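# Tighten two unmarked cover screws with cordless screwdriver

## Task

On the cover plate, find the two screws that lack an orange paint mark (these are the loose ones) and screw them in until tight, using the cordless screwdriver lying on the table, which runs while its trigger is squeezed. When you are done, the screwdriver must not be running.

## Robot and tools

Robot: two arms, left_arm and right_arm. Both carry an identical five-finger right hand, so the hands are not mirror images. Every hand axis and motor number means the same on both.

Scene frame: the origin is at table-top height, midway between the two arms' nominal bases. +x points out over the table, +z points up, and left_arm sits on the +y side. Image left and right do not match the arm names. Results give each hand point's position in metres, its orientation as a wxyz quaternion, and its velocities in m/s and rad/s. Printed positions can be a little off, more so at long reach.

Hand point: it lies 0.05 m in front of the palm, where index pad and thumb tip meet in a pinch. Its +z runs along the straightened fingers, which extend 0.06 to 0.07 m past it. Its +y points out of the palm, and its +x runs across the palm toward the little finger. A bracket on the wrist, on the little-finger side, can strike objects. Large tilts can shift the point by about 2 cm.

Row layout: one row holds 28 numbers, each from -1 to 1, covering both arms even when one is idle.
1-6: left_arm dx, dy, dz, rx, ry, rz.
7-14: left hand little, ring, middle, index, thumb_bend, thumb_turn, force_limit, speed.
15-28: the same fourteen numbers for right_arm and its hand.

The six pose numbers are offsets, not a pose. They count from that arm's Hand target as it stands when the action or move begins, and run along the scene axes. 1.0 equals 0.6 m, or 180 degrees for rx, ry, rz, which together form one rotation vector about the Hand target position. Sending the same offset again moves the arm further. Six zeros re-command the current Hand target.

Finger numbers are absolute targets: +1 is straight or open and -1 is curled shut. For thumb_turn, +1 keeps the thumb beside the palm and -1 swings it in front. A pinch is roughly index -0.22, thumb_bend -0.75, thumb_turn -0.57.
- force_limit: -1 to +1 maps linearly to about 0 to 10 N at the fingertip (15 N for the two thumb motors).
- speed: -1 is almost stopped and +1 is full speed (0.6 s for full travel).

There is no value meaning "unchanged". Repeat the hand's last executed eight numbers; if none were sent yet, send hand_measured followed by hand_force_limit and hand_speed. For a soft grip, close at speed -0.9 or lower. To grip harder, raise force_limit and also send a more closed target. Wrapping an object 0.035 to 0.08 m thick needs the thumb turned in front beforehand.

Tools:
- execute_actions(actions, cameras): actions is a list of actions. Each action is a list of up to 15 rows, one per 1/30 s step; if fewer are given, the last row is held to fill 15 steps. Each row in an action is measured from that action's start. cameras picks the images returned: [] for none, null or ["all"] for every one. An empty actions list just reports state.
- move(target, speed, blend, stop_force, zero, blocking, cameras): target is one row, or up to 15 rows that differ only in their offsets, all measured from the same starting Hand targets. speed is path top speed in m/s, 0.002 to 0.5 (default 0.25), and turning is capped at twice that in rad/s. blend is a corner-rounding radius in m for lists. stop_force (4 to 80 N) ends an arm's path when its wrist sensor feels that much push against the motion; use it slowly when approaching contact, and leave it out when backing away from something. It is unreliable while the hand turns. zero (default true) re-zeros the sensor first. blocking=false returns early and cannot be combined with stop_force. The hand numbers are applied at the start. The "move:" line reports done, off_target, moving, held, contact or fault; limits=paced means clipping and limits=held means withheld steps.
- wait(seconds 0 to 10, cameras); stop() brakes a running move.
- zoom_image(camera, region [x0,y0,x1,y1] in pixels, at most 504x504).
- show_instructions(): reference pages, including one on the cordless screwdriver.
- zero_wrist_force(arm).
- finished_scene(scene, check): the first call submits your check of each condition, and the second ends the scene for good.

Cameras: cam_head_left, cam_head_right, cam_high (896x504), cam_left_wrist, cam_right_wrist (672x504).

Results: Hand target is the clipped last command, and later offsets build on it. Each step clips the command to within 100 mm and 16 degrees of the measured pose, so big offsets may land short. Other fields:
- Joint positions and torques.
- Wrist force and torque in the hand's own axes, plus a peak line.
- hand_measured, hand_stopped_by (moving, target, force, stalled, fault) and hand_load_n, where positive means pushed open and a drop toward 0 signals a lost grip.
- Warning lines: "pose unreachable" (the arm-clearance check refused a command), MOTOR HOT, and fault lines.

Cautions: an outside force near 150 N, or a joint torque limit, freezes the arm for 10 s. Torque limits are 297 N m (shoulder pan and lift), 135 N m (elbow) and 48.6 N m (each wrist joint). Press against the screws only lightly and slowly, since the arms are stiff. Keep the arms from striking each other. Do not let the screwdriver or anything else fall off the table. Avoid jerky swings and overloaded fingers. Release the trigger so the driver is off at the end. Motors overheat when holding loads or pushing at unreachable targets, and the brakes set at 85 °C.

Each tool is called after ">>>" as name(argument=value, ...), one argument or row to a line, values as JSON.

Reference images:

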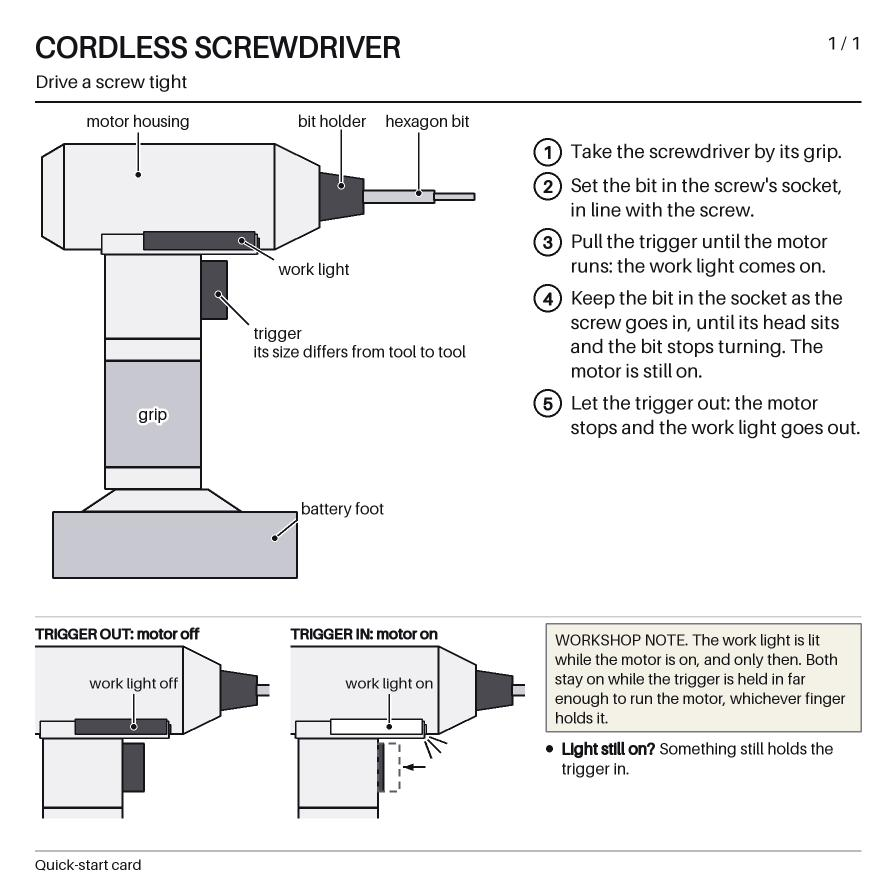

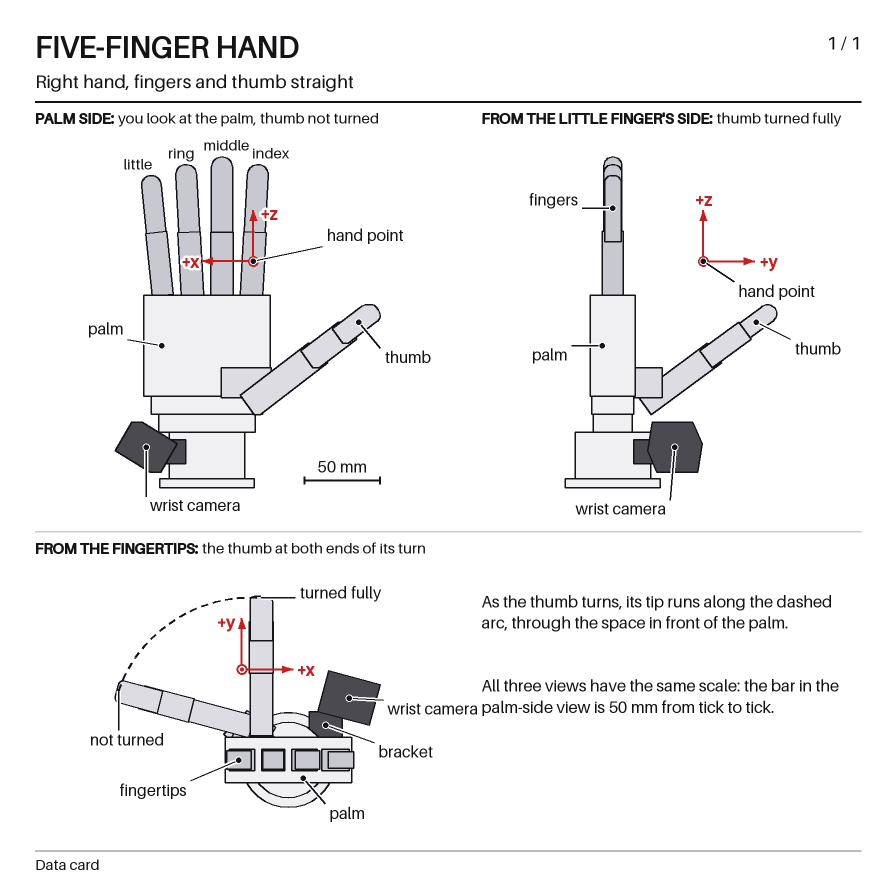

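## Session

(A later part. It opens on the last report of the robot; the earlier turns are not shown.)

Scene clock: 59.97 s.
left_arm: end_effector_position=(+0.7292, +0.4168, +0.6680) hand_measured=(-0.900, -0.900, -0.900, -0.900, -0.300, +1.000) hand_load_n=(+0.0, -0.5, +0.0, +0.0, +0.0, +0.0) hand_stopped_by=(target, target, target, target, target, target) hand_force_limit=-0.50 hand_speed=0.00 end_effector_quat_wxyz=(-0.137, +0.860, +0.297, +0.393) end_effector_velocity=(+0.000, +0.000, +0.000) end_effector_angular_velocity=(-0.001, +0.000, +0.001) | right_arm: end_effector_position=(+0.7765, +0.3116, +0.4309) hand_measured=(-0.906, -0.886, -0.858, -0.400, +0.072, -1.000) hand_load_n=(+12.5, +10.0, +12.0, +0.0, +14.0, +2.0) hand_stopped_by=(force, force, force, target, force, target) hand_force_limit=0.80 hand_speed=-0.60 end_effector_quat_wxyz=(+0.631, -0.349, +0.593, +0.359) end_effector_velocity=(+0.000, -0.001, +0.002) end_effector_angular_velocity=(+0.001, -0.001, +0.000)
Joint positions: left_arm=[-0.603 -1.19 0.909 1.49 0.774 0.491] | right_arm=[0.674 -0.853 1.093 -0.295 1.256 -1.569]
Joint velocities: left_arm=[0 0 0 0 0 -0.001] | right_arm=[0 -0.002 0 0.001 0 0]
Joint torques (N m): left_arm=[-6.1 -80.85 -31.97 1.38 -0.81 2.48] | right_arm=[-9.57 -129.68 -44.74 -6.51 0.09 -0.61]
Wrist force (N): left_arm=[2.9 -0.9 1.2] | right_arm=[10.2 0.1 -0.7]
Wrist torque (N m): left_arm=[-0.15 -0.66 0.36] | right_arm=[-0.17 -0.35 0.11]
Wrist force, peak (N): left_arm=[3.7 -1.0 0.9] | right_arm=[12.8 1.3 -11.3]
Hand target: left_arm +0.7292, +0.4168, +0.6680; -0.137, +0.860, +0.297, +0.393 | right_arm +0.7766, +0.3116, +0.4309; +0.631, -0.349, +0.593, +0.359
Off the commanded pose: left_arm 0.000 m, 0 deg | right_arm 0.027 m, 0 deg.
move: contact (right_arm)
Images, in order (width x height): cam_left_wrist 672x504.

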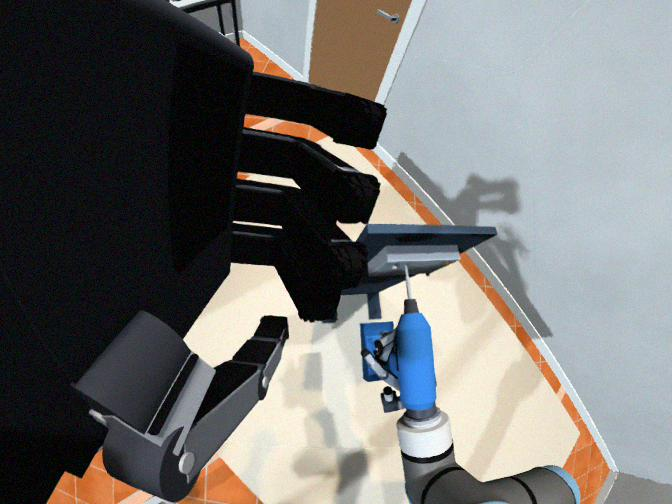

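>>> move(
  target=[
    [0,0,0,0,0,0,-0.9,-0.9,-0.9,-0.9,-0.3,1,-0.5,0,-0.008,-0.0107,0,0,0,0,-1,-1,-1,-0.4,-1,-1,0.8,-0.6],
    [0,0,0,0,0,0,-0.9,-0.9,-0.9,-0.9,-0.3,1,-0.5,0,0.0586,-0.0609,0,0,0,0,-1,-1,-1,-0.4,-1,-1,0.8,-0.6],
  ],
  speed=[0.03,0.06],
  cameras=[],
)

>>> move(
  target=[
    [0,0,0,0,0,0,-0.9,-0.9,-0.9,-0.9,-0.3,1,-0.5,0,0.028,0.0373,0,0,0,0,-1,-1,-1,-0.4,-1,-1,0.8,-0.6],
  ],
  speed=0.008,
  stop_force=4,
  cameras=["cam_left_wrist"],
)

>>> zoom_image(
  camera="cam_left_wrist",
  region=[350, 210, 470, 330],
)

Scene clock: 61.67 s.
left_arm: end_effector_position=(+0.7292, +0.4168, +0.6680) hand_measured=(-0.900, -0.900, -0.900, -0.900, -0.300, +1.000) hand_load_n=(+0.0, +0.0, +0.5, +0.0, +0.0, +0.0) hand_stopped_by=(target, target, target, target, target, target) hand_force_limit=-0.50 hand_speed=0.00 end_effector_quat_wxyz=(-0.137, +0.860, +0.297, +0.393) end_effector_velocity=(+0.000, +0.000, +0.000) end_effector_angular_velocity=(+0.001, +0.001, -0.001) | right_arm: end_effector_position=(+0.8119, +0.2749, +0.4309) hand_measured=(-0.906, -0.886, -0.858, -0.400, +0.072, -1.000) hand_load_n=(+12.5, +9.5, +12.0, +0.0, +14.0, +2.5) hand_stopped_by=(force, force, force, target, force, target) hand_force_limit=0.80 hand_speed=-0.60 end_effector_quat_wxyz=(+0.631, -0.349, +0.593, +0.359) end_effector_velocity=(-0.003, +0.002, +0.000) end_effector_angular_velocity=(-0.001, +0.002, +0.000)
Joint positions: left_arm=[-0.603 -1.19 0.909 1.49 0.774 0.491] | right_arm=[0.621 -0.864 1.112 -0.305 1.203 -1.566]
Joint velocities: left_arm=[0 0 0 0 0 0.002] | right_arm=[0.004 0 0 0.002 0.004 0]
Joint torques (N m): left_arm=[-3.83 -81.48 -31.72 1.77 -1.13 2.8] | right_arm=[17.4 -117.96 -49.27 -2.8 2.01 1.3]
Wrist force (N): left_arm=[3.1 -0.7 1.0] | right_arm=[9.9 0.2 -0.6]
Wrist torque (N m): left_arm=[-0.09 -0.68 0.37] | right_arm=[-0.18 -0.31 0.09]
Wrist force, peak (N): left_arm=[3.5 -0.9 1.4] | right_arm=[10.2 1.8 -1.0]
Hand target: left_arm +0.7292, +0.4168, +0.6680; -0.137, +0.860, +0.297, +0.393 | right_arm +0.8117, +0.2750, +0.4309; +0.631, -0.349, +0.593, +0.359
Off the commanded pose: left_arm 0.000 m, 0 deg | right_arm 0.000 m, 0 deg.
move: done
No camera images: "cameras" was empty.

Scene clock: 63.67 s.
left_arm: end_effector_position=(+0.7292, +0.4168, +0.6680) hand_measured=(-0.900, -0.900, -0.900, -0.900, -0.300, +1.000) hand_load_n=(+0.0, +0.0, +0.0, +0.0, +0.0, +0.0) hand_stopped_by=(target, target, target, target, target, target) hand_force_limit=-0.50 hand_speed=0.00 end_effector_quat_wxyz=(-0.137, +0.860, +0.297, +0.393) end_effector_velocity=(+0.000, +0.001, +0.000) end_effector_angular_velocity=(+0.000, +0.000, +0.000) | right_arm: end_effector_position=(+0.8173, +0.2827, +0.4309) hand_measured=(-0.906, -0.886, -0.858, -0.400, +0.072, -1.000) hand_load_n=(+12.5, +9.5, +12.0, +0.0, +14.5, +2.5) hand_stopped_by=(force, force, force, target, force, target) hand_force_limit=0.80 hand_speed=-0.60 end_effector_quat_wxyz=(+0.631, -0.349, +0.593, +0.359) end_effector_velocity=(+0.000, +0.000, +0.000) end_effector_angular_velocity=(+0.000, +0.000, +0.000)
Joint positions: left_arm=[-0.603 -1.19 0.909 1.49 0.774 0.491] | right_arm=[0.624 -0.847 1.083 -0.292 1.206 -1.566]
Joint velocities: left_arm=[0.001 0 0 0 0 0] | right_arm=[0 0 0 0 0 0]
Joint torques (N m): left_arm=[-6.23 -77.61 -34.62 1.94 -1.05 2.6] | right_arm=[-10.97 -130.58 -44.31 -6.56 -0.33 -0.44]
Wrist force (N): left_arm=[3.3 -1.1 0.9] | right_arm=[10.0 0.2 -0.7]
Wrist torque (N m): left_arm=[-0.15 -0.71 0.37] | right_arm=[-0.16 -0.33 0.11]
Wrist force, peak (N): left_arm=[3.6 -0.8 1.3] | right_arm=[11.9 1.4 -14.1]
Hand target: left_arm +0.7292, +0.4168, +0.6680; -0.137, +0.860, +0.297, +0.393 | right_arm +0.8174, +0.2826, +0.4309; +0.631, -0.349, +0.593, +0.359
Off the commanded pose: left_arm 0.000 m, 0 deg | right_arm 0.019 m, 0 deg.
move: contact (right_arm)
Images, in order (width x height): cam_left_wrist 672x504.

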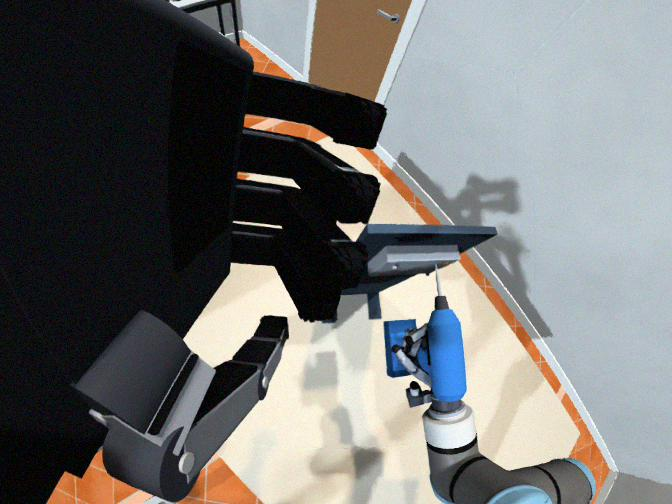

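Scaled by 4.200 from the camera's 672x504 image, which has a finer 960x720 frame.

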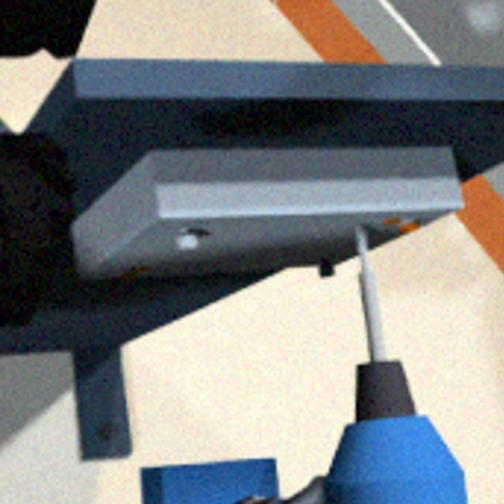

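>>> zoom_image(
  camera="cam_left_wrist",
  region=[400, 255, 480, 335],
)

>>> zoom_image(
  camera="cam_left_wrist",
  region=[400, 255, 520, 415],
)

Scaled by 6.300 from the camera's 672x504 image, which has a finer 960x720 frame.

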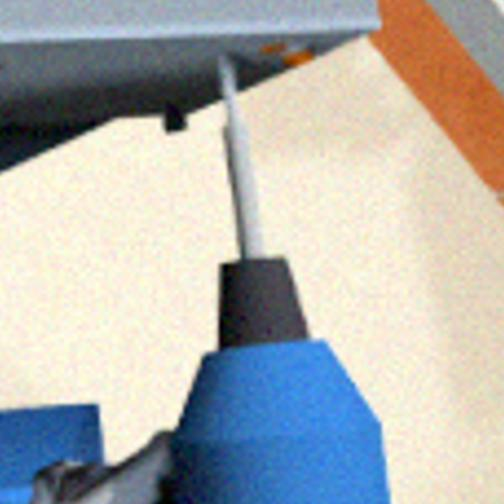

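Scaled by 3.150 from the camera's 672x504 image, which has a finer 960x720 frame.

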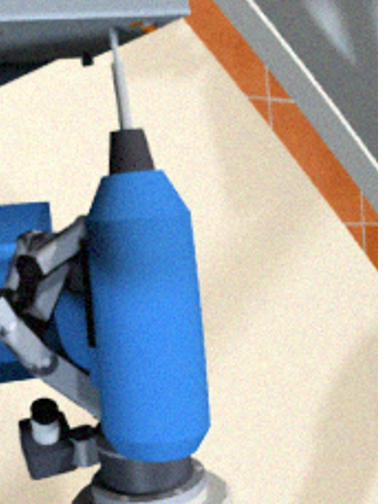

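>>> move(
  target=[
    [0,0,0,0,0,0,-0.9,-0.9,-0.9,-0.9,-0.3,1,-0.5,0,-0.0097,-0.0137,0,0,0,0,-1,-1,-1,-0.4,-1,-1,0.8,-0.6],
    [0,0,0,0,0,0,-0.9,-0.9,-0.9,-0.9,-0.3,1,-0.5,0,-0.0097,-0.0137,0,0,0,0.02556,-1,-1,-1,-0.4,-1,-1,0.8,-0.6],
  ],
  speed=[0.03,0.06],
  cameras=[],
)

>>> move(
  target=[
    [0,0,0,0,0,0,-0.9,-0.9,-0.9,-0.9,-0.3,1,-0.5,0,0.029,0.0408,0,0,0,0,-1,-1,-1,-0.4,-1,-1,0.8,-0.6],
  ],
  speed=0.008,
  stop_force=4,
  cameras=["cam_left_wrist"],
)

>>> zoom_image(
  camera="cam_left_wrist",
  region=[400, 245, 480, 325],
)

>>> move(
  target=[
    [0,0,0,0,0,0,-0.9,-0.9,-0.9,-0.9,-0.3,1,-0.5,0,-0.0077,-0.0109,0,0,0,0,-1,-1,-1,-0.4,-1,-1,0.8,-0.6],
    [0,0,0,0,0,0,-0.9,-0.9,-0.9,-0.9,-0.3,1,-0.5,0,-0.0077,-0.0109,-0.05,0,0,0,-1,-1,-1,-0.4,-1,-1,0.8,-0.6],
  ],
  speed=[0.03,0.06],
  cameras=[],
)

>>> move(
  target=[
    [0,0,0,0,0,0,-0.9,-0.9,-0.9,-0.9,-0.3,1,-0.5,0,0.029,0.0408,0,0,0,0,-1,-1,-1,-0.4,-1,-1,0.8,-0.6],
  ],
  speed=0.008,
  stop_force=4,
  cameras=["cam_left_wrist","cam_high"],
)

>>> zoom_image(
  camera="cam_left_wrist",
  region=[400, 245, 480, 325],
)

Scene clock: 65.80 s.
left_arm: end_effector_position=(+0.7292, +0.4168, +0.6680) hand_measured=(-0.900, -0.900, -0.900, -0.900, -0.300, +1.000) hand_load_n=(+0.0, +0.0, +0.0, +0.0, +0.0, +0.0) hand_stopped_by=(target, target, target, target, target, target) hand_force_limit=-0.50 hand_speed=0.00 end_effector_quat_wxyz=(-0.137, +0.860, +0.297, +0.393) end_effector_velocity=(+0.000, +0.001, +0.000) end_effector_angular_velocity=(+0.000, -0.001, +0.001) | right_arm: end_effector_position=(+0.8118, +0.2743, +0.4309) hand_measured=(-0.906, -0.886, -0.858, -0.400, +0.072, -1.000) hand_load_n=(+12.5, +9.5, +12.0, +0.0, +14.5, +2.0) hand_stopped_by=(force, force, force, target, force, target) hand_force_limit=0.80 hand_speed=-0.60 end_effector_quat_wxyz=(+0.616, -0.373, +0.578, +0.384) end_effector_velocity=(+0.000, +0.000, -0.001) end_effector_angular_velocity=(-0.001, +0.002, -0.004)
Joint positions: left_arm=[-0.603 -1.19 0.909 1.49 0.774 0.491] | right_arm=[0.602 -0.848 1.085 -0.295 1.105 -1.559]
Joint velocities: left_arm=[0.001 0 0 0 -0.001 0] | right_arm=[0.001 0 0.002 0.001 0.004 0]
Joint torques (N m): left_arm=[-1.36 -81.88 -35.2 2.37 -1.39 2.54] | right_arm=[14.64 -130.11 -44.55 -5.08 2.62 -0.11]
Wrist force (N): left_arm=[3.0 -0.7 0.7] | right_arm=[9.8 -0.3 -0.6]
Wrist torque (N m): left_arm=[-0.09 -0.67 0.36] | right_arm=[-0.24 -0.29 0.07]
Wrist force, peak (N): left_arm=[3.7 -1.1 1.3] | right_arm=[10.3 -0.4 -0.8]
Hand target: left_arm +0.7292, +0.4168, +0.6680; -0.137, +0.860, +0.297, +0.393 | right_arm +0.8116, +0.2744, +0.4309; +0.616, -0.373, +0.578, +0.384
Off the commanded pose: left_arm 0.000 m, 0 deg | right_arm 0.000 m, 0 deg.
move: done
No camera images: "cameras" was empty.

Scene clock: 67.57 s.
left_arm: end_effector_position=(+0.7292, +0.4168, +0.6680) hand_measured=(-0.900, -0.900, -0.900, -0.900, -0.300, +1.000) hand_load_n=(+0.0, +0.0, +0.0, +0.0, +0.0, +0.0) hand_stopped_by=(target, target, target, target, target, target) hand_force_limit=-0.50 hand_speed=0.00 end_effector_quat_wxyz=(-0.137, +0.860, +0.297, +0.393) end_effector_velocity=(+0.000, +0.001, +0.000) end_effector_angular_velocity=(+0.000, -0.001, +0.001) | right_arm: end_effector_position=(+0.8159, +0.2807, +0.4309) hand_measured=(-0.906, -0.886, -0.858, -0.400, +0.072, -1.000) hand_load_n=(+12.5, +9.5, +11.5, +0.0, +14.5, +2.0) hand_stopped_by=(force, force, force, target, force, target) hand_force_limit=0.80 hand_speed=-0.60 end_effector_quat_wxyz=(+0.616, -0.373, +0.578, +0.384) end_effector_velocity=(+0.000, +0.000, +0.000) end_effector_angular_velocity=(-0.001, +0.001, +0.000)
Joint positions: left_arm=[-0.603 -1.19 0.909 1.49 0.774 0.491] | right_arm=[0.605 -0.834 1.061 -0.285 1.107 -1.56]
Joint velocities: left_arm=[0.001 0 0 0 0 0] | right_arm=[0 0 0 0.001 -0.001 0]
Joint torques (N m): left_arm=[-2.1 -77.81 -37.01 2.91 -1.07 2.56] | right_arm=[-11.2 -130.64 -44.94 -6.46 -0.05 -0.71]
Wrist force (N): left_arm=[2.9 -0.9 0.7] | right_arm=[9.8 0.6 -1.9]
Wrist torque (N m): left_arm=[-0.10 -0.66 0.35] | right_arm=[-0.16 -0.32 0.07]
Wrist force, peak (N): left_arm=[3.8 -1.3 0.9] | right_arm=[12.2 1.9 -15.7]
Hand target: left_arm +0.7292, +0.4168, +0.6680; -0.137, +0.860, +0.297, +0.393 | right_arm +0.8160, +0.2806, +0.4309; +0.616, -0.373, +0.578, +0.384
Off the commanded pose: left_arm 0.000 m, 0 deg | right_arm 0.022 m, 0 deg.
move: contact (right_arm)
Images, in order (width x height): cam_left_wrist 672x504.

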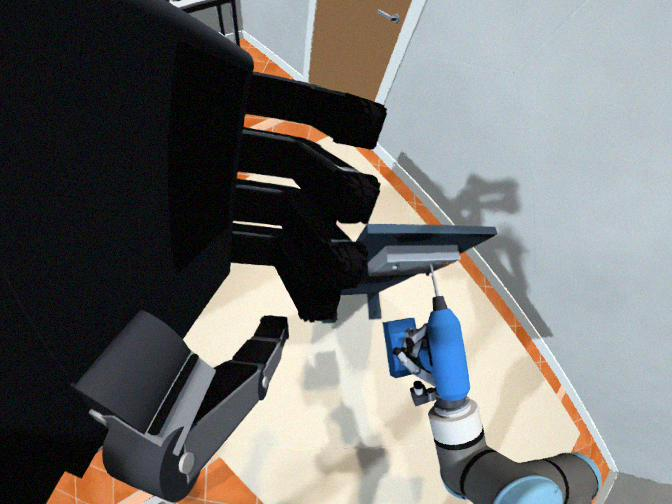

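Scaled by 6.300 from the camera's 672x504 image, which has a finer 960x720 frame.

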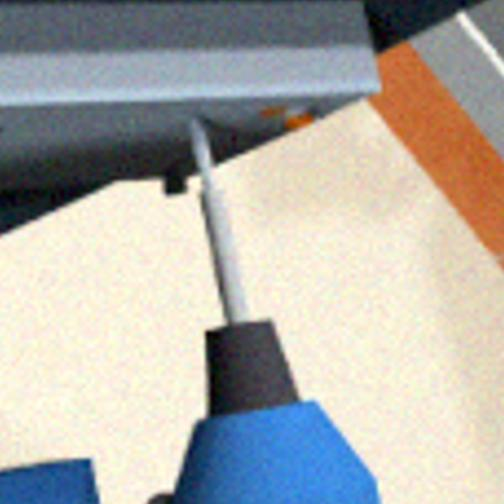

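Scene clock: 68.67 s.
left_arm: end_effector_position=(+0.7292, +0.4168, +0.6680) hand_measured=(-0.900, -0.900, -0.900, -0.900, -0.300, +1.000) hand_load_n=(+0.0, +0.0, +0.0, +0.0, +0.0, +0.0) hand_stopped_by=(target, target, target, target, target, target) hand_force_limit=-0.50 hand_speed=0.00 end_effector_quat_wxyz=(-0.137, +0.860, +0.297, +0.393) end_effector_velocity=(+0.000, +0.000, +0.000) end_effector_angular_velocity=(+0.000, +0.000, +0.000) | right_arm: end_effector_position=(+0.8115, +0.2740, +0.4008) hand_measured=(-0.906, -0.886, -0.858, -0.400, +0.072, -1.000) hand_load_n=(+12.0, +9.5, +12.0, +0.0, +14.5, +2.5) hand_stopped_by=(force, force, force, target, force, target) hand_force_limit=0.80 hand_speed=-0.60 end_effector_quat_wxyz=(+0.616, -0.373, +0.578, +0.384) end_effector_velocity=(+0.000, +0.000, +0.001) end_effector_angular_velocity=(-0.001, +0.001, +0.000)
Joint positions: left_arm=[-0.603 -1.19 0.909 1.49 0.774 0.491] | right_arm=[0.602 -0.835 1.116 -0.34 1.104 -1.56]
Joint velocities: left_arm=[0 0 0 0 0 0] | right_arm=[0 0 -0.002 0.004 0 0]
Joint torques (N m): left_arm=[0.09 -75.13 -37.34 2.17 -0.83 2.7] | right_arm=[12.11 -132.59 -56.26 -2.49 1.5 2.14]
Wrist force (N): left_arm=[3.3 -1.0 0.9] | right_arm=[10.1 0.0 -0.9]
Wrist torque (N m): left_arm=[-0.12 -0.71 0.37] | right_arm=[-0.19 -0.34 0.11]
Wrist force, peak (N): left_arm=[3.7 -1.1 1.2] | right_arm=[11.4 0.2 -0.5]
Hand target: left_arm +0.7292, +0.4168, +0.6680; -0.137, +0.860, +0.297, +0.393 | right_arm +0.8114, +0.2741, +0.4009; +0.616, -0.373, +0.578, +0.384
Off the commanded pose: left_arm 0.000 m, 0 deg | right_arm 0.000 m, 0 deg.
move: done
No camera images: "cameras" was empty.

Scene clock: 70.50 s.
left_arm: end_effector_position=(+0.7292, +0.4168, +0.6680) hand_measured=(-0.900, -0.900, -0.900, -0.900, -0.300, +1.000) hand_load_n=(+0.0, +0.0, +0.0, +0.0, +0.0, +0.0) hand_stopped_by=(target, target, target, target, target, target) hand_force_limit=-0.50 hand_speed=0.00 end_effector_quat_wxyz=(-0.137, +0.860, +0.297, +0.393) end_effector_velocity=(+0.000, +0.000, +0.000) end_effector_angular_velocity=(-0.001, +0.001, +0.000) | right_arm: end_effector_position=(+0.8159, +0.2806, +0.4009) hand_measured=(-0.906, -0.886, -0.858, -0.400, +0.072, -1.000) hand_load_n=(+12.0, +9.0, +12.0, +0.0, +14.5, +2.5) hand_stopped_by=(force, force, force, target, force, target) hand_force_limit=0.80 hand_speed=-0.60 end_effector_quat_wxyz=(+0.616, -0.373, +0.578, +0.384) end_effector_velocity=(+0.000, +0.000, +0.001) end_effector_angular_velocity=(+0.000, +0.000, +0.000)
Joint positions: left_arm=[-0.603 -1.19 0.909 1.49 0.774 0.491] | right_arm=[0.605 -0.821 1.091 -0.329 1.107 -1.56]
Joint velocities: left_arm=[0 0 0 0.001 0.001 0] | right_arm=[0 -0.001 0 0 0 0]
Joint torques (N m): left_arm=[1.23 -80.18 -38.7 3.39 -1.54 3.03] | right_arm=[-13.16 -131.02 -43.94 -6.5 -0.28 -0.75]
Wrist force (N): left_arm=[3.3 -1.3 1.0] | right_arm=[9.8 -0.2 -0.7]
Wrist torque (N m): left_arm=[-0.19 -0.73 0.37] | right_arm=[-0.23 -0.29 0.08]
Wrist force, peak (N): left_arm=[3.6 -1.5 1.4] | right_arm=[12.0 1.3 -14.8]
Hand target: left_arm +0.7292, +0.4168, +0.6680; -0.137, +0.860, +0.297, +0.393 | right_arm +0.8160, +0.2805, +0.4009; +0.616, -0.373, +0.578, +0.384
Off the commanded pose: left_arm 0.000 m, 0 deg | right_arm 0.022 m, 0 deg.
move: contact (right_arm)
Images, in order (width x height): cam_high 896x504, cam_left_wrist 672x504.

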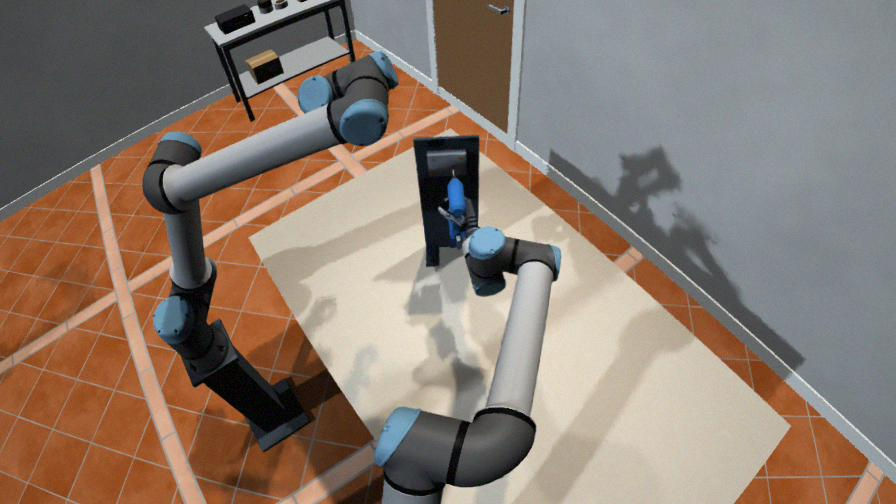

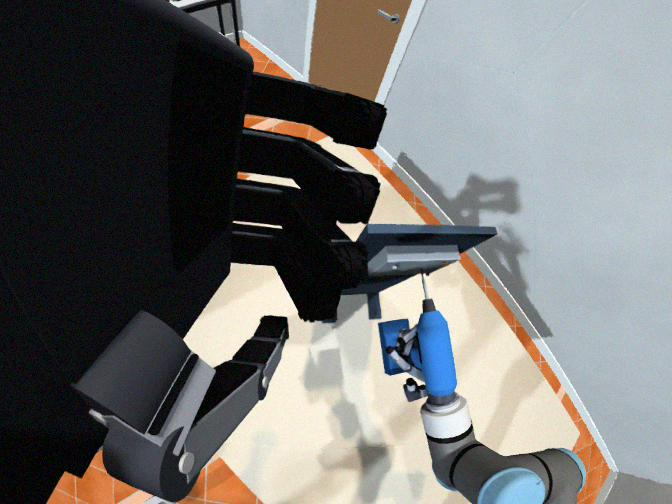

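Scaled by 6.300 from the camera's 672x504 image, which has a finer 960x720 frame.

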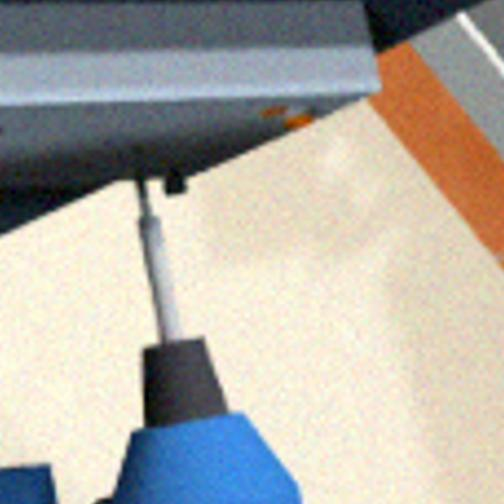

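>>> move(
  target=[
    [-0.05,0.02,-0.03,0,0,0,-0.9,-0.9,-0.9,-0.9,-0.3,1,-0.5,0,0,0,0,0,0,0,-1,-1,-1,-0.4,-1,-1,0.8,-0.6],
    [-0.0955,0.0537,-0.2432,0.0401,-0.1898,-0.1451,-0.9,-0.9,-0.9,-0.9,-0.3,1,-0.5,0,0,0,0,0,0,0,-1,-1,-1,-0.4,-1,-1,0.8,-0.6],
  ],
  speed=0.2,
  blend=[0.03,0],
  cameras=["cam_left_wrist"],
)

>>> zoom_image(
  camera="cam_left_wrist",
  region=[370, 190, 490, 310],
)

Scene clock: 74.17 s.
left_arm: end_effector_position=(+0.6715, +0.4493, +0.5228) hand_measured=(-0.900, -0.900, -0.900, -0.900, -0.300, +1.000) hand_load_n=(+0.0, +0.0, +0.0, +0.0, +0.0, -0.5) hand_stopped_by=(target, target, target, target, target, target) hand_force_limit=-0.50 hand_speed=0.00 end_effector_quat_wxyz=(-0.006, +0.741, +0.101, +0.663) end_effector_velocity=(+0.000, +0.000, +0.001) end_effector_angular_velocity=(-0.001, -0.003, -0.001) | right_arm: end_effector_position=(+0.8160, +0.2805, +0.4009) hand_measured=(-0.906, -0.886, -0.858, -0.400, +0.072, -1.000) hand_load_n=(+12.0, +9.5, +12.0, +0.0, +14.5, +2.0) hand_stopped_by=(force, force, force, target, force, target) hand_force_limit=0.80 hand_speed=-0.60 end_effector_quat_wxyz=(+0.616, -0.373, +0.578, +0.384) end_effector_velocity=(+0.000, +0.000, -0.001) end_effector_angular_velocity=(+0.000, +0.001, +0.000)
Joint positions: left_arm=[-0.552 -1.671 1.837 -0.014 0.914 1.352] | right_arm=[0.605 -0.821 1.091 -0.329 1.107 -1.56]
Joint velocities: left_arm=[0 0 0 -0.003 0.001 0.001] | right_arm=[0 0.001 0 0 0 0]
Joint torques (N m): left_arm=[-12 -13.16 -37.58 -4.74 0.27 0.57] | right_arm=[-13.21 -131.22 -51.24 -3.42 -0.71 0.52]
Wrist force (N): left_arm=[3.4 -0.6 2.3] | right_arm=[10.3 0.3 -0.9]
Wrist torque (N m): left_arm=[-0.21 -0.79 0.36] | right_arm=[-0.14 -0.35 0.12]
Wrist force, peak (N): left_arm=[4.6 0.4 1.0] | right_arm=[10.5 0.1 -0.7]
Hand target: left_arm +0.6715, +0.4492, +0.5226; -0.006, +0.741, +0.101, +0.663 | right_arm +0.8160, +0.2805, +0.4009; +0.616, -0.373, +0.578, +0.384
Off the commanded pose: left_arm 0.001 m, 0 deg | right_arm 0.000 m, 0 deg.
move: done; blend cut to 0.0185 m at target 1
Images, in order (width x height): cam_left_wrist 672x504.

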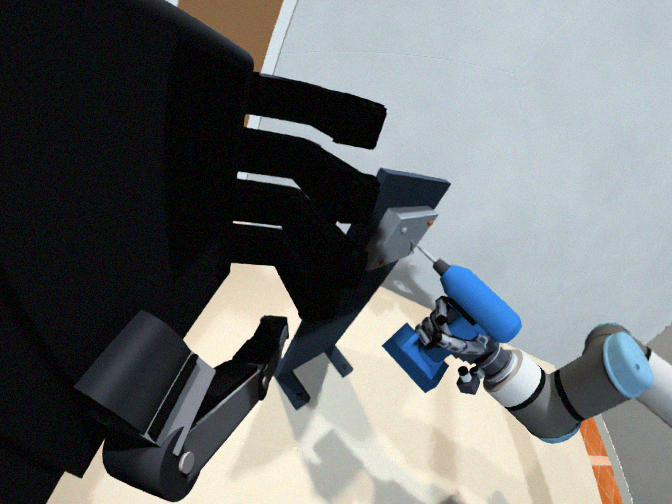

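Scaled by 4.200 from the camera's 672x504 image, which has a finer 960x720 frame.

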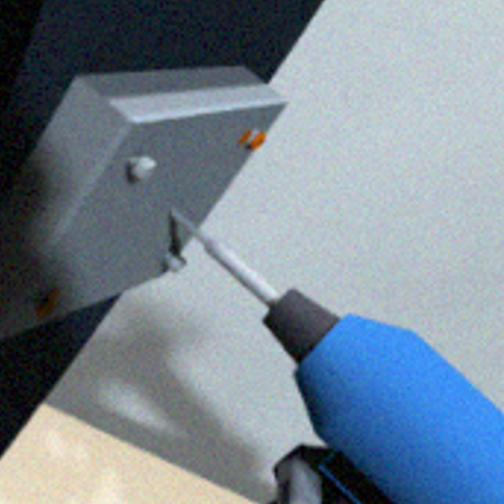

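>>> move(
  target=[
    [0,0,0,0,0,0,-0.9,-0.9,-0.9,-0.9,-0.3,1,-0.5,0,-0.0212,-0.0298,0,0,0,0,-1,-1,-1,-0.4,-1,-1,0.8,-0.6],
    [0,0,0,0,0,0,-0.9,-0.9,-0.9,-0.9,-0.3,1,-0.5,0,-0.0987,0.0252,0.0433,0,0,0,-1,-1,-1,-0.4,-1,-1,0.8,-0.6],
  ],
  speed=[0.05,0.1],
  cameras=["cam_left_wrist","cam_high"],
)

>>> zoom_image(
  camera="cam_left_wrist",
  region=[370, 190, 490, 310],
)

Scene clock: 76.07 s.
left_arm: end_effector_position=(+0.6715, +0.4491, +0.5226) hand_measured=(-0.900, -0.900, -0.900, -0.900, -0.300, +1.000) hand_load_n=(+0.0, +0.0, +0.0, +0.0, +0.0, +0.0) hand_stopped_by=(target, target, target, target, target, target) hand_force_limit=-0.50 hand_speed=0.00 end_effector_quat_wxyz=(-0.006, +0.741, +0.101, +0.663) end_effector_velocity=(+0.000, -0.001, +0.000) end_effector_angular_velocity=(+0.001, +0.000, -0.002) | right_arm: end_effector_position=(+0.7566, +0.2956, +0.4270) hand_measured=(-0.906, -0.886, -0.858, -0.400, +0.072, -1.000) hand_load_n=(+12.5, +9.0, +11.5, +0.0, +14.5, +2.5) hand_stopped_by=(force, force, force, target, force, target) hand_force_limit=0.80 hand_speed=-0.60 end_effector_quat_wxyz=(+0.616, -0.373, +0.578, +0.384) end_effector_velocity=(+0.002, -0.001, -0.003) end_effector_angular_velocity=(+0.000, +0.000, +0.001)
Joint positions: left_arm=[-0.552 -1.671 1.837 -0.014 0.914 1.352] | right_arm=[0.656 -0.881 1.147 -0.324 1.158 -1.563]
Joint velocities: left_arm=[-0.001 0 0 0 0 0.001] | right_arm=[-0.002 0.003 0 -0.003 -0.003 0]
Joint torques (N m): left_arm=[-12.53 -13.08 -36.19 -1.12 2.06 2.37] | right_arm=[-14.89 -108.65 -43.19 -6.38 -1.26 -0.49]
Wrist force (N): left_arm=[3.2 -1.0 2.0] | right_arm=[9.8 -0.3 -0.5]
Wrist torque (N m): left_arm=[-0.24 -0.76 0.34] | right_arm=[-0.24 -0.30 0.08]
Wrist force, peak (N): left_arm=[3.8 -0.9 2.3] | right_arm=[11.0 -2.7 -2.3]
Hand target: left_arm +0.6715, +0.4492, +0.5226; -0.006, +0.741, +0.101, +0.663 | right_arm +0.7567, +0.2956, +0.4268; +0.616, -0.373, +0.578, +0.384
Off the commanded pose: left_arm 0.000 m, 0 deg | right_arm 0.000 m, 0 deg.
move: done
Images, in order (width x height): cam_high 896x504, cam_left_wrist 672x504.

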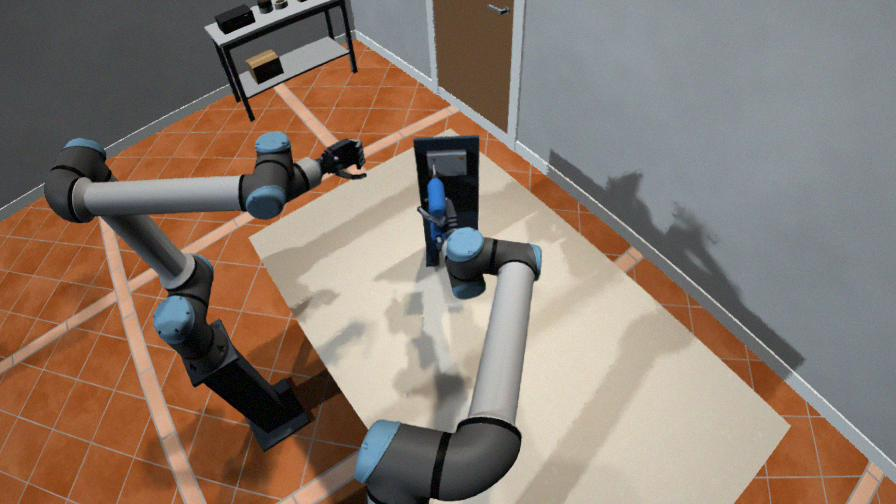

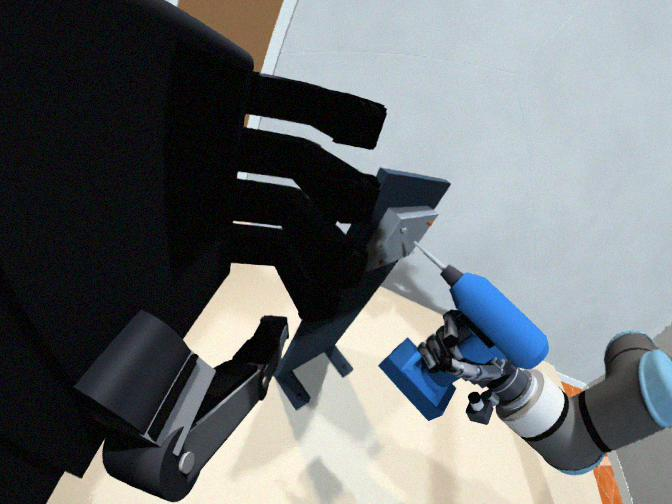

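Scaled by 4.200 from the camera's 672x504 image, which has a finer 960x720 frame.

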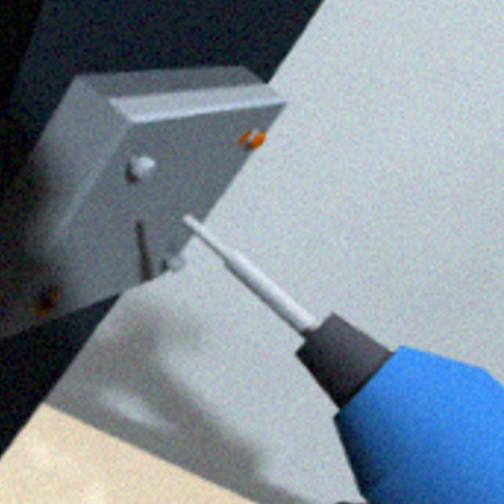

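>>> zoom_image(
  camera="cam_high",
  region=[410, 130, 490, 200],
)

>>> zoom_image(
  camera="cam_left_wrist",
  region=[390, 215, 450, 275],
)

Scaled by 6.300.

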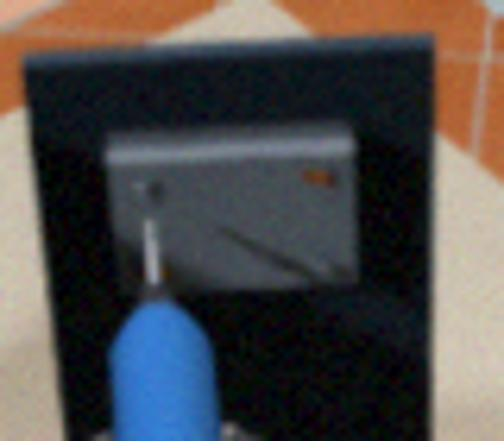

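Scaled by 8.400 from the camera's 672x504 image, which has a finer 960x720 frame.

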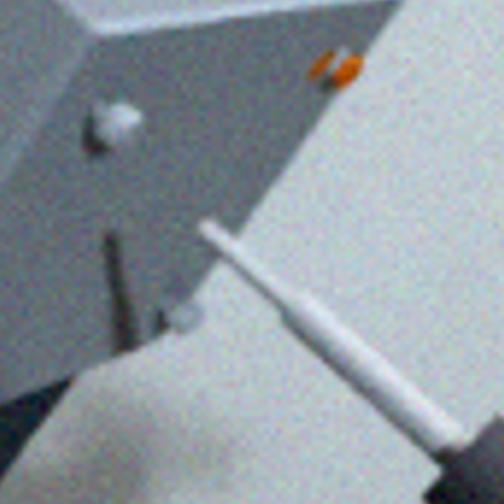

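>>> move(
  target=[
    [0,0,0.2,0,0,0,-0.9,-0.9,-0.9,-0.9,-0.3,1,-0.5,0,0.0034,-0.0024,0.0045,0,0,0,-1,-1,-1,-0.4,-1,-1,0.8,-0.6],
    [0.0955,-0.0537,0.2432,-0.0401,0.1898,0.1451,-0.9,-0.9,-0.9,-0.9,-0.3,1,-0.5,0,0.0034,-0.0024,0.0045,0,0,0,-1,-1,-1,-0.4,-1,-1,0.8,-0.6],
  ],
  speed=0.2,
  blend=[0.03,0],
  cameras=["cam_left_wrist","cam_high"],
)

>>> zoom_image(
  camera="cam_left_wrist",
  region=[370, 250, 430, 310],
)

>>> zoom_image(
  camera="cam_high",
  region=[410, 140, 470, 200],
)

Scene clock: 79.93 s.
left_arm: end_effector_position=(+0.7291, +0.4166, +0.6679) hand_measured=(-0.900, -0.900, -0.900, -0.900, -0.300, +1.000) hand_load_n=(+0.0, +0.0, +0.5, -0.5, +0.0, +0.0) hand_stopped_by=(target, target, target, target, target, target) hand_force_limit=-0.50 hand_speed=0.00 end_effector_quat_wxyz=(-0.137, +0.859, +0.297, +0.393) end_effector_velocity=(-0.001, +0.000, +0.000) end_effector_angular_velocity=(+0.001, +0.002, +0.000) | right_arm: end_effector_position=(+0.7588, +0.2941, +0.4296) hand_measured=(-0.906, -0.886, -0.858, -0.400, +0.072, -1.000) hand_load_n=(+12.0, +9.5, +12.0, +0.0, +14.5, +2.5) hand_stopped_by=(force, force, force, target, force, target) hand_force_limit=0.80 hand_speed=-0.60 end_effector_quat_wxyz=(+0.616, -0.373, +0.578, +0.384) end_effector_velocity=(+0.000, +0.000, +0.000) end_effector_angular_velocity=(+0.000, +0.000, +0.000)
Joint positions: left_arm=[-0.604 -1.191 0.909 1.49 0.773 0.49] | right_arm=[0.653 -0.882 1.144 -0.32 1.155 -1.563]
Joint velocities: left_arm=[-0.001 0 0 0.003 0 0] | right_arm=[0 0 0 0 0 0]
Joint torques (N m): left_arm=[-15.87 -60.74 -41.43 7 -2.65 -0.38] | right_arm=[-1.8 -126.48 -45.26 -6.43 0.87 2.11]
Wrist force (N): left_arm=[3.6 -0.8 0.7] | right_arm=[10.3 0.0 -0.6]
Wrist torque (N m): left_arm=[-0.09 -0.75 0.40] | right_arm=[-0.19 -0.38 0.12]
Wrist force, peak (N): left_arm=[4.4 -0.9 2.0] | right_arm=[10.5 -0.1 -0.4]
Hand target: left_arm +0.7291, +0.4166, +0.6680; -0.137, +0.859, +0.297, +0.393 | right_arm +0.7588, +0.2941, +0.4295; +0.616, -0.373, +0.578, +0.384
Off the commanded pose: left_arm 0.001 m, 0 deg | right_arm 0.000 m, 0 deg.
move: done
Images, in order (width x height): cam_high 896x504, cam_left_wrist 672x504.

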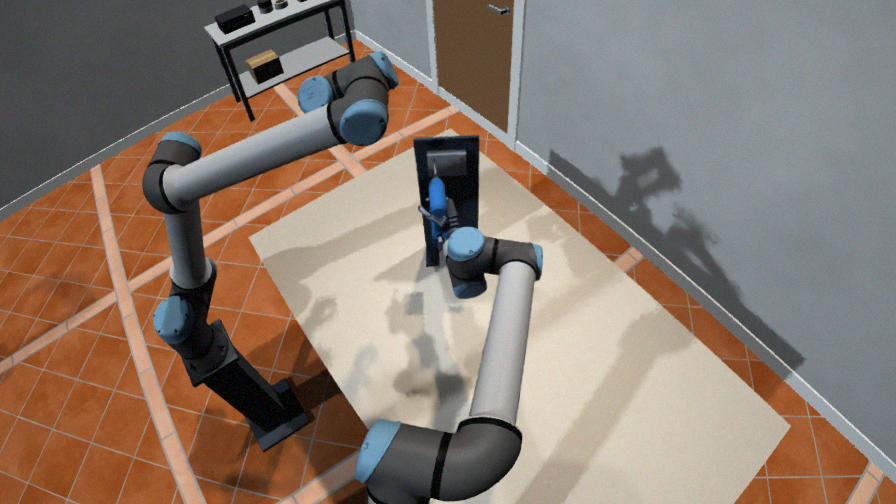

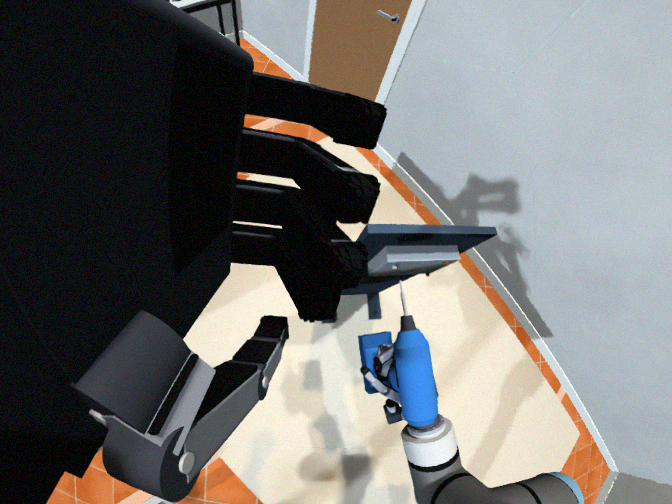

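Scaled by 8.400 from the camera's 672x504 image, which has a finer 960x720 frame.

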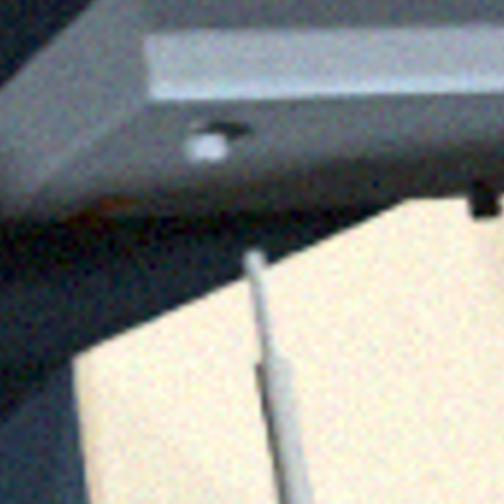

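Scaled by 8.400.

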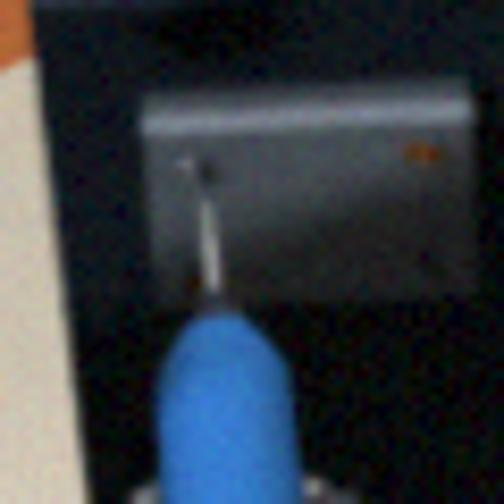

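>>> move(
  target=[0,0,0,0,0,0,-0.9,-0.9,-0.9,-0.9,-0.3,1,-0.5,0,-0.0095,0.0068,0.0046,0,0,0,-1,-1,-1,-0.4,-1,-1,0.8,-0.6],
  speed=0.05,
  cameras=["cam_left_wrist","cam_high"],
)

>>> zoom_image(
  camera="cam_left_wrist",
  region=[370, 250, 430, 310],
)

>>> zoom_image(
  camera="cam_high",
  region=[410, 140, 470, 200],
)

Scene clock: 80.93 s.
left_arm: end_effector_position=(+0.7291, +0.4166, +0.6680) hand_measured=(-0.900, -0.900, -0.900, -0.900, -0.300, +1.000) hand_load_n=(+0.0, +0.0, +0.0, +0.0, +0.0, +0.0) hand_stopped_by=(target, target, target, target, target, target) hand_force_limit=-0.50 hand_speed=0.00 end_effector_quat_wxyz=(-0.137, +0.859, +0.297, +0.393) end_effector_velocity=(+0.000, +0.000, +0.000) end_effector_angular_velocity=(-0.001, -0.001, -0.001) | right_arm: end_effector_position=(+0.7529, +0.2983, +0.4324) hand_measured=(-0.906, -0.886, -0.858, -0.400, +0.072, -1.000) hand_load_n=(+12.5, +9.0, +11.5, +0.0, +14.5, +2.5) hand_stopped_by=(force, force, force, target, force, target) hand_force_limit=0.80 hand_speed=-0.60 end_effector_quat_wxyz=(+0.616, -0.373, +0.578, +0.384) end_effector_velocity=(+0.000, +0.000, +0.000) end_effector_angular_velocity=(+0.000, +0.000, +0.000)
Joint positions: left_arm=[-0.604 -1.191 0.909 1.491 0.773 0.49] | right_arm=[0.661 -0.884 1.142 -0.316 1.163 -1.563]
Joint velocities: left_arm=[0 -0.001 0 -0.001 0 0] | right_arm=[0 0 0 0 -0.001 0]
Joint torques (N m): left_arm=[-13.97 -54.61 -45.5 5.55 -2.07 -2.72] | right_arm=[-8.98 -121.59 -53.75 -3.72 0.24 -1.87]
Wrist force (N): left_arm=[3.7 -0.7 0.6] | right_arm=[10.3 -0.3 -0.5]
Wrist torque (N m): left_arm=[-0.07 -0.76 0.40] | right_arm=[-0.24 -0.37 0.10]
Wrist force, peak (N): left_arm=[3.6 -1.6 1.1] | right_arm=[10.6 -0.3 -0.9]
Hand target: left_arm +0.7291, +0.4166, +0.6680; -0.137, +0.859, +0.297, +0.393 | right_arm +0.7531, +0.2982, +0.4323; +0.616, -0.373, +0.578, +0.384
Off the commanded pose: left_arm 0.000 m, 0 deg | right_arm 0.000 m, 0 deg.
move: done
Images, in order (width x height): cam_high 896x504, cam_left_wrist 672x504.

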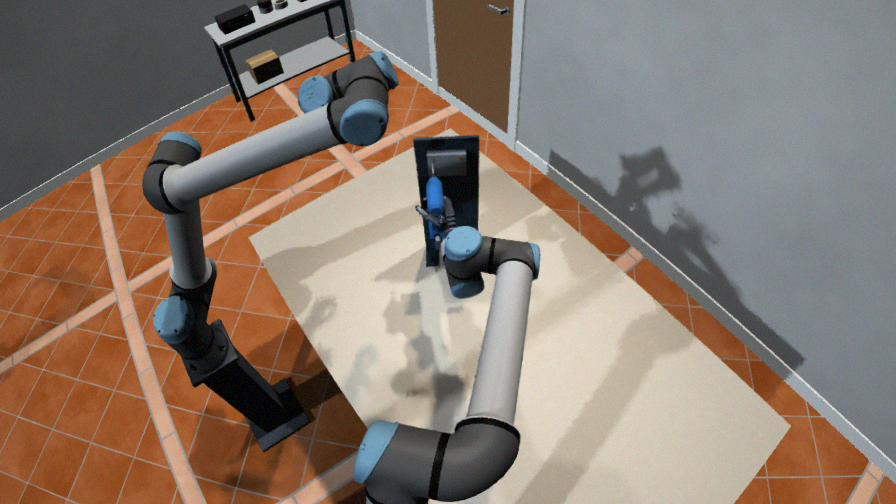

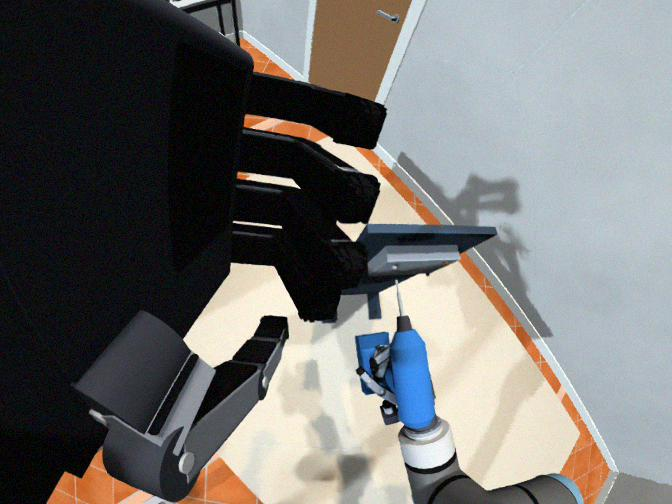

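Scaled by 8.400 from the camera's 672x504 image, which has a finer 960x720 frame.

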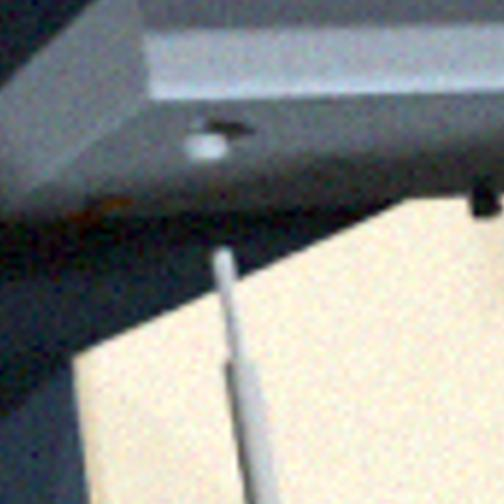

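Scaled by 8.400.

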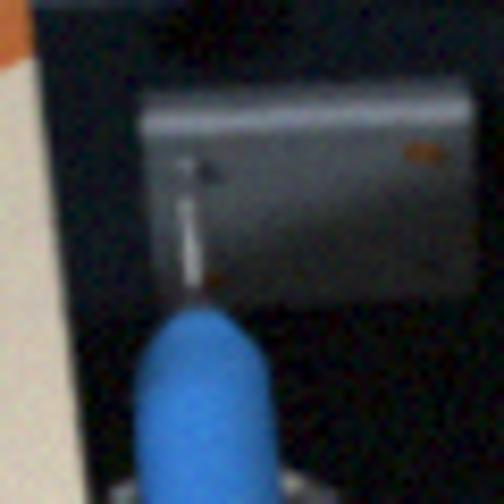

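>>> move(
  target=[
    [-0.05,0.02,-0.03,0,0,0,-0.9,-0.9,-0.9,-0.9,-0.3,1,-0.5,0,0,0,0,0,0,0,-1,-1,-1,-0.4,-1,-1,0.8,-0.6],
    [-0.0955,0.0537,-0.2432,0.0401,-0.1898,-0.1451,-0.9,-0.9,-0.9,-0.9,-0.3,1,-0.5,0,0,0,0,0,0,0,-1,-1,-1,-0.4,-1,-1,0.8,-0.6],
  ],
  speed=0.2,
  blend=[0.03,0],
  cameras=["cam_left_wrist"],
)

>>> zoom_image(
  camera="cam_left_wrist",
  region=[390, 215, 450, 275],
)

Scene clock: 85.23 s.
left_arm: end_effector_position=(+0.6714, +0.4491, +0.5228) hand_measured=(-0.900, -0.900, -0.900, -0.900, -0.300, +1.000) hand_load_n=(+0.0, +0.0, +0.0, +0.0, +0.0, +0.0) hand_stopped_by=(target, target, target, target, target, target) hand_force_limit=-0.50 hand_speed=0.00 end_effector_quat_wxyz=(-0.006, +0.741, +0.101, +0.663) end_effector_velocity=(+0.000, -0.001, +0.001) end_effector_angular_velocity=(-0.001, -0.002, -0.001) | right_arm: end_effector_position=(+0.7531, +0.2982, +0.4323) hand_measured=(-0.906, -0.886, -0.858, -0.400, +0.072, -1.000) hand_load_n=(+12.5, +9.0, +12.0, +0.5, +14.5, +2.0) hand_stopped_by=(force, force, force, target, force, target) hand_force_limit=0.80 hand_speed=-0.60 end_effector_quat_wxyz=(+0.616, -0.373, +0.578, +0.384) end_effector_velocity=(+0.000, +0.000, -0.001) end_effector_angular_velocity=(+0.000, +0.001, +0.000)
Joint positions: left_arm=[-0.552 -1.671 1.837 -0.014 0.913 1.352] | right_arm=[0.661 -0.884 1.142 -0.316 1.163 -1.563]
Joint velocities: left_arm=[-0.001 0 0 -0.003 0 0] | right_arm=[0 0.001 0 -0.001 0 0]
Joint torques (N m): left_arm=[-9.58 -13.59 -36.24 -5.03 0.56 0.95] | right_arm=[-13.03 -110.29 -47.91 -4.73 -1 -0.54]
Wrist force (N): left_arm=[3.7 -0.6 1.8] | right_arm=[10.2 -0.1 -0.6]
Wrist torque (N m): left_arm=[-0.18 -0.83 0.38] | right_arm=[-0.21 -0.36 0.10]
Wrist force, peak (N): left_arm=[4.6 0.6 0.9] | right_arm=[10.5 -0.2 -0.6]
Hand target: left_arm +0.6714, +0.4490, +0.5226; -0.006, +0.741, +0.101, +0.663 | right_arm +0.7531, +0.2982, +0.4323; +0.616, -0.373, +0.578, +0.384
Off the commanded pose: left_arm 0.001 m, 0 deg | right_arm 0.000 m, 0 deg.
move: done; blend cut to 0.0185 m at target 1
Images, in order (width x height): cam_left_wrist 672x504.

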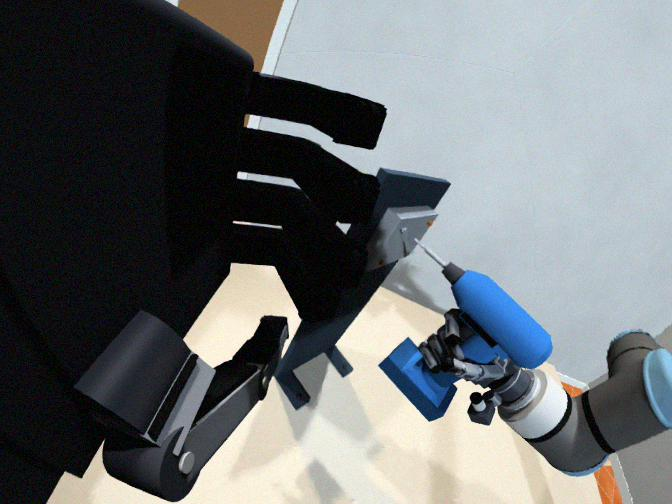

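Scaled by 8.400 from the camera's 672x504 image, which has a finer 960x720 frame.

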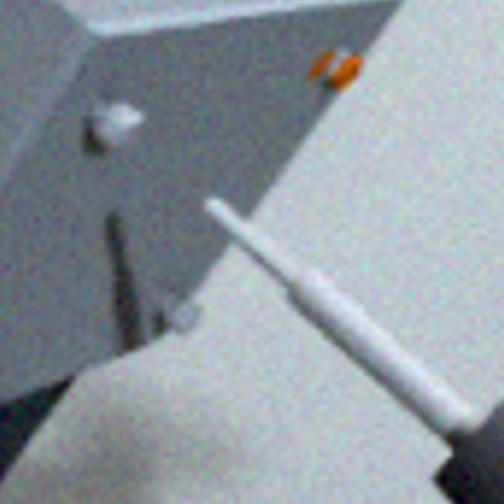

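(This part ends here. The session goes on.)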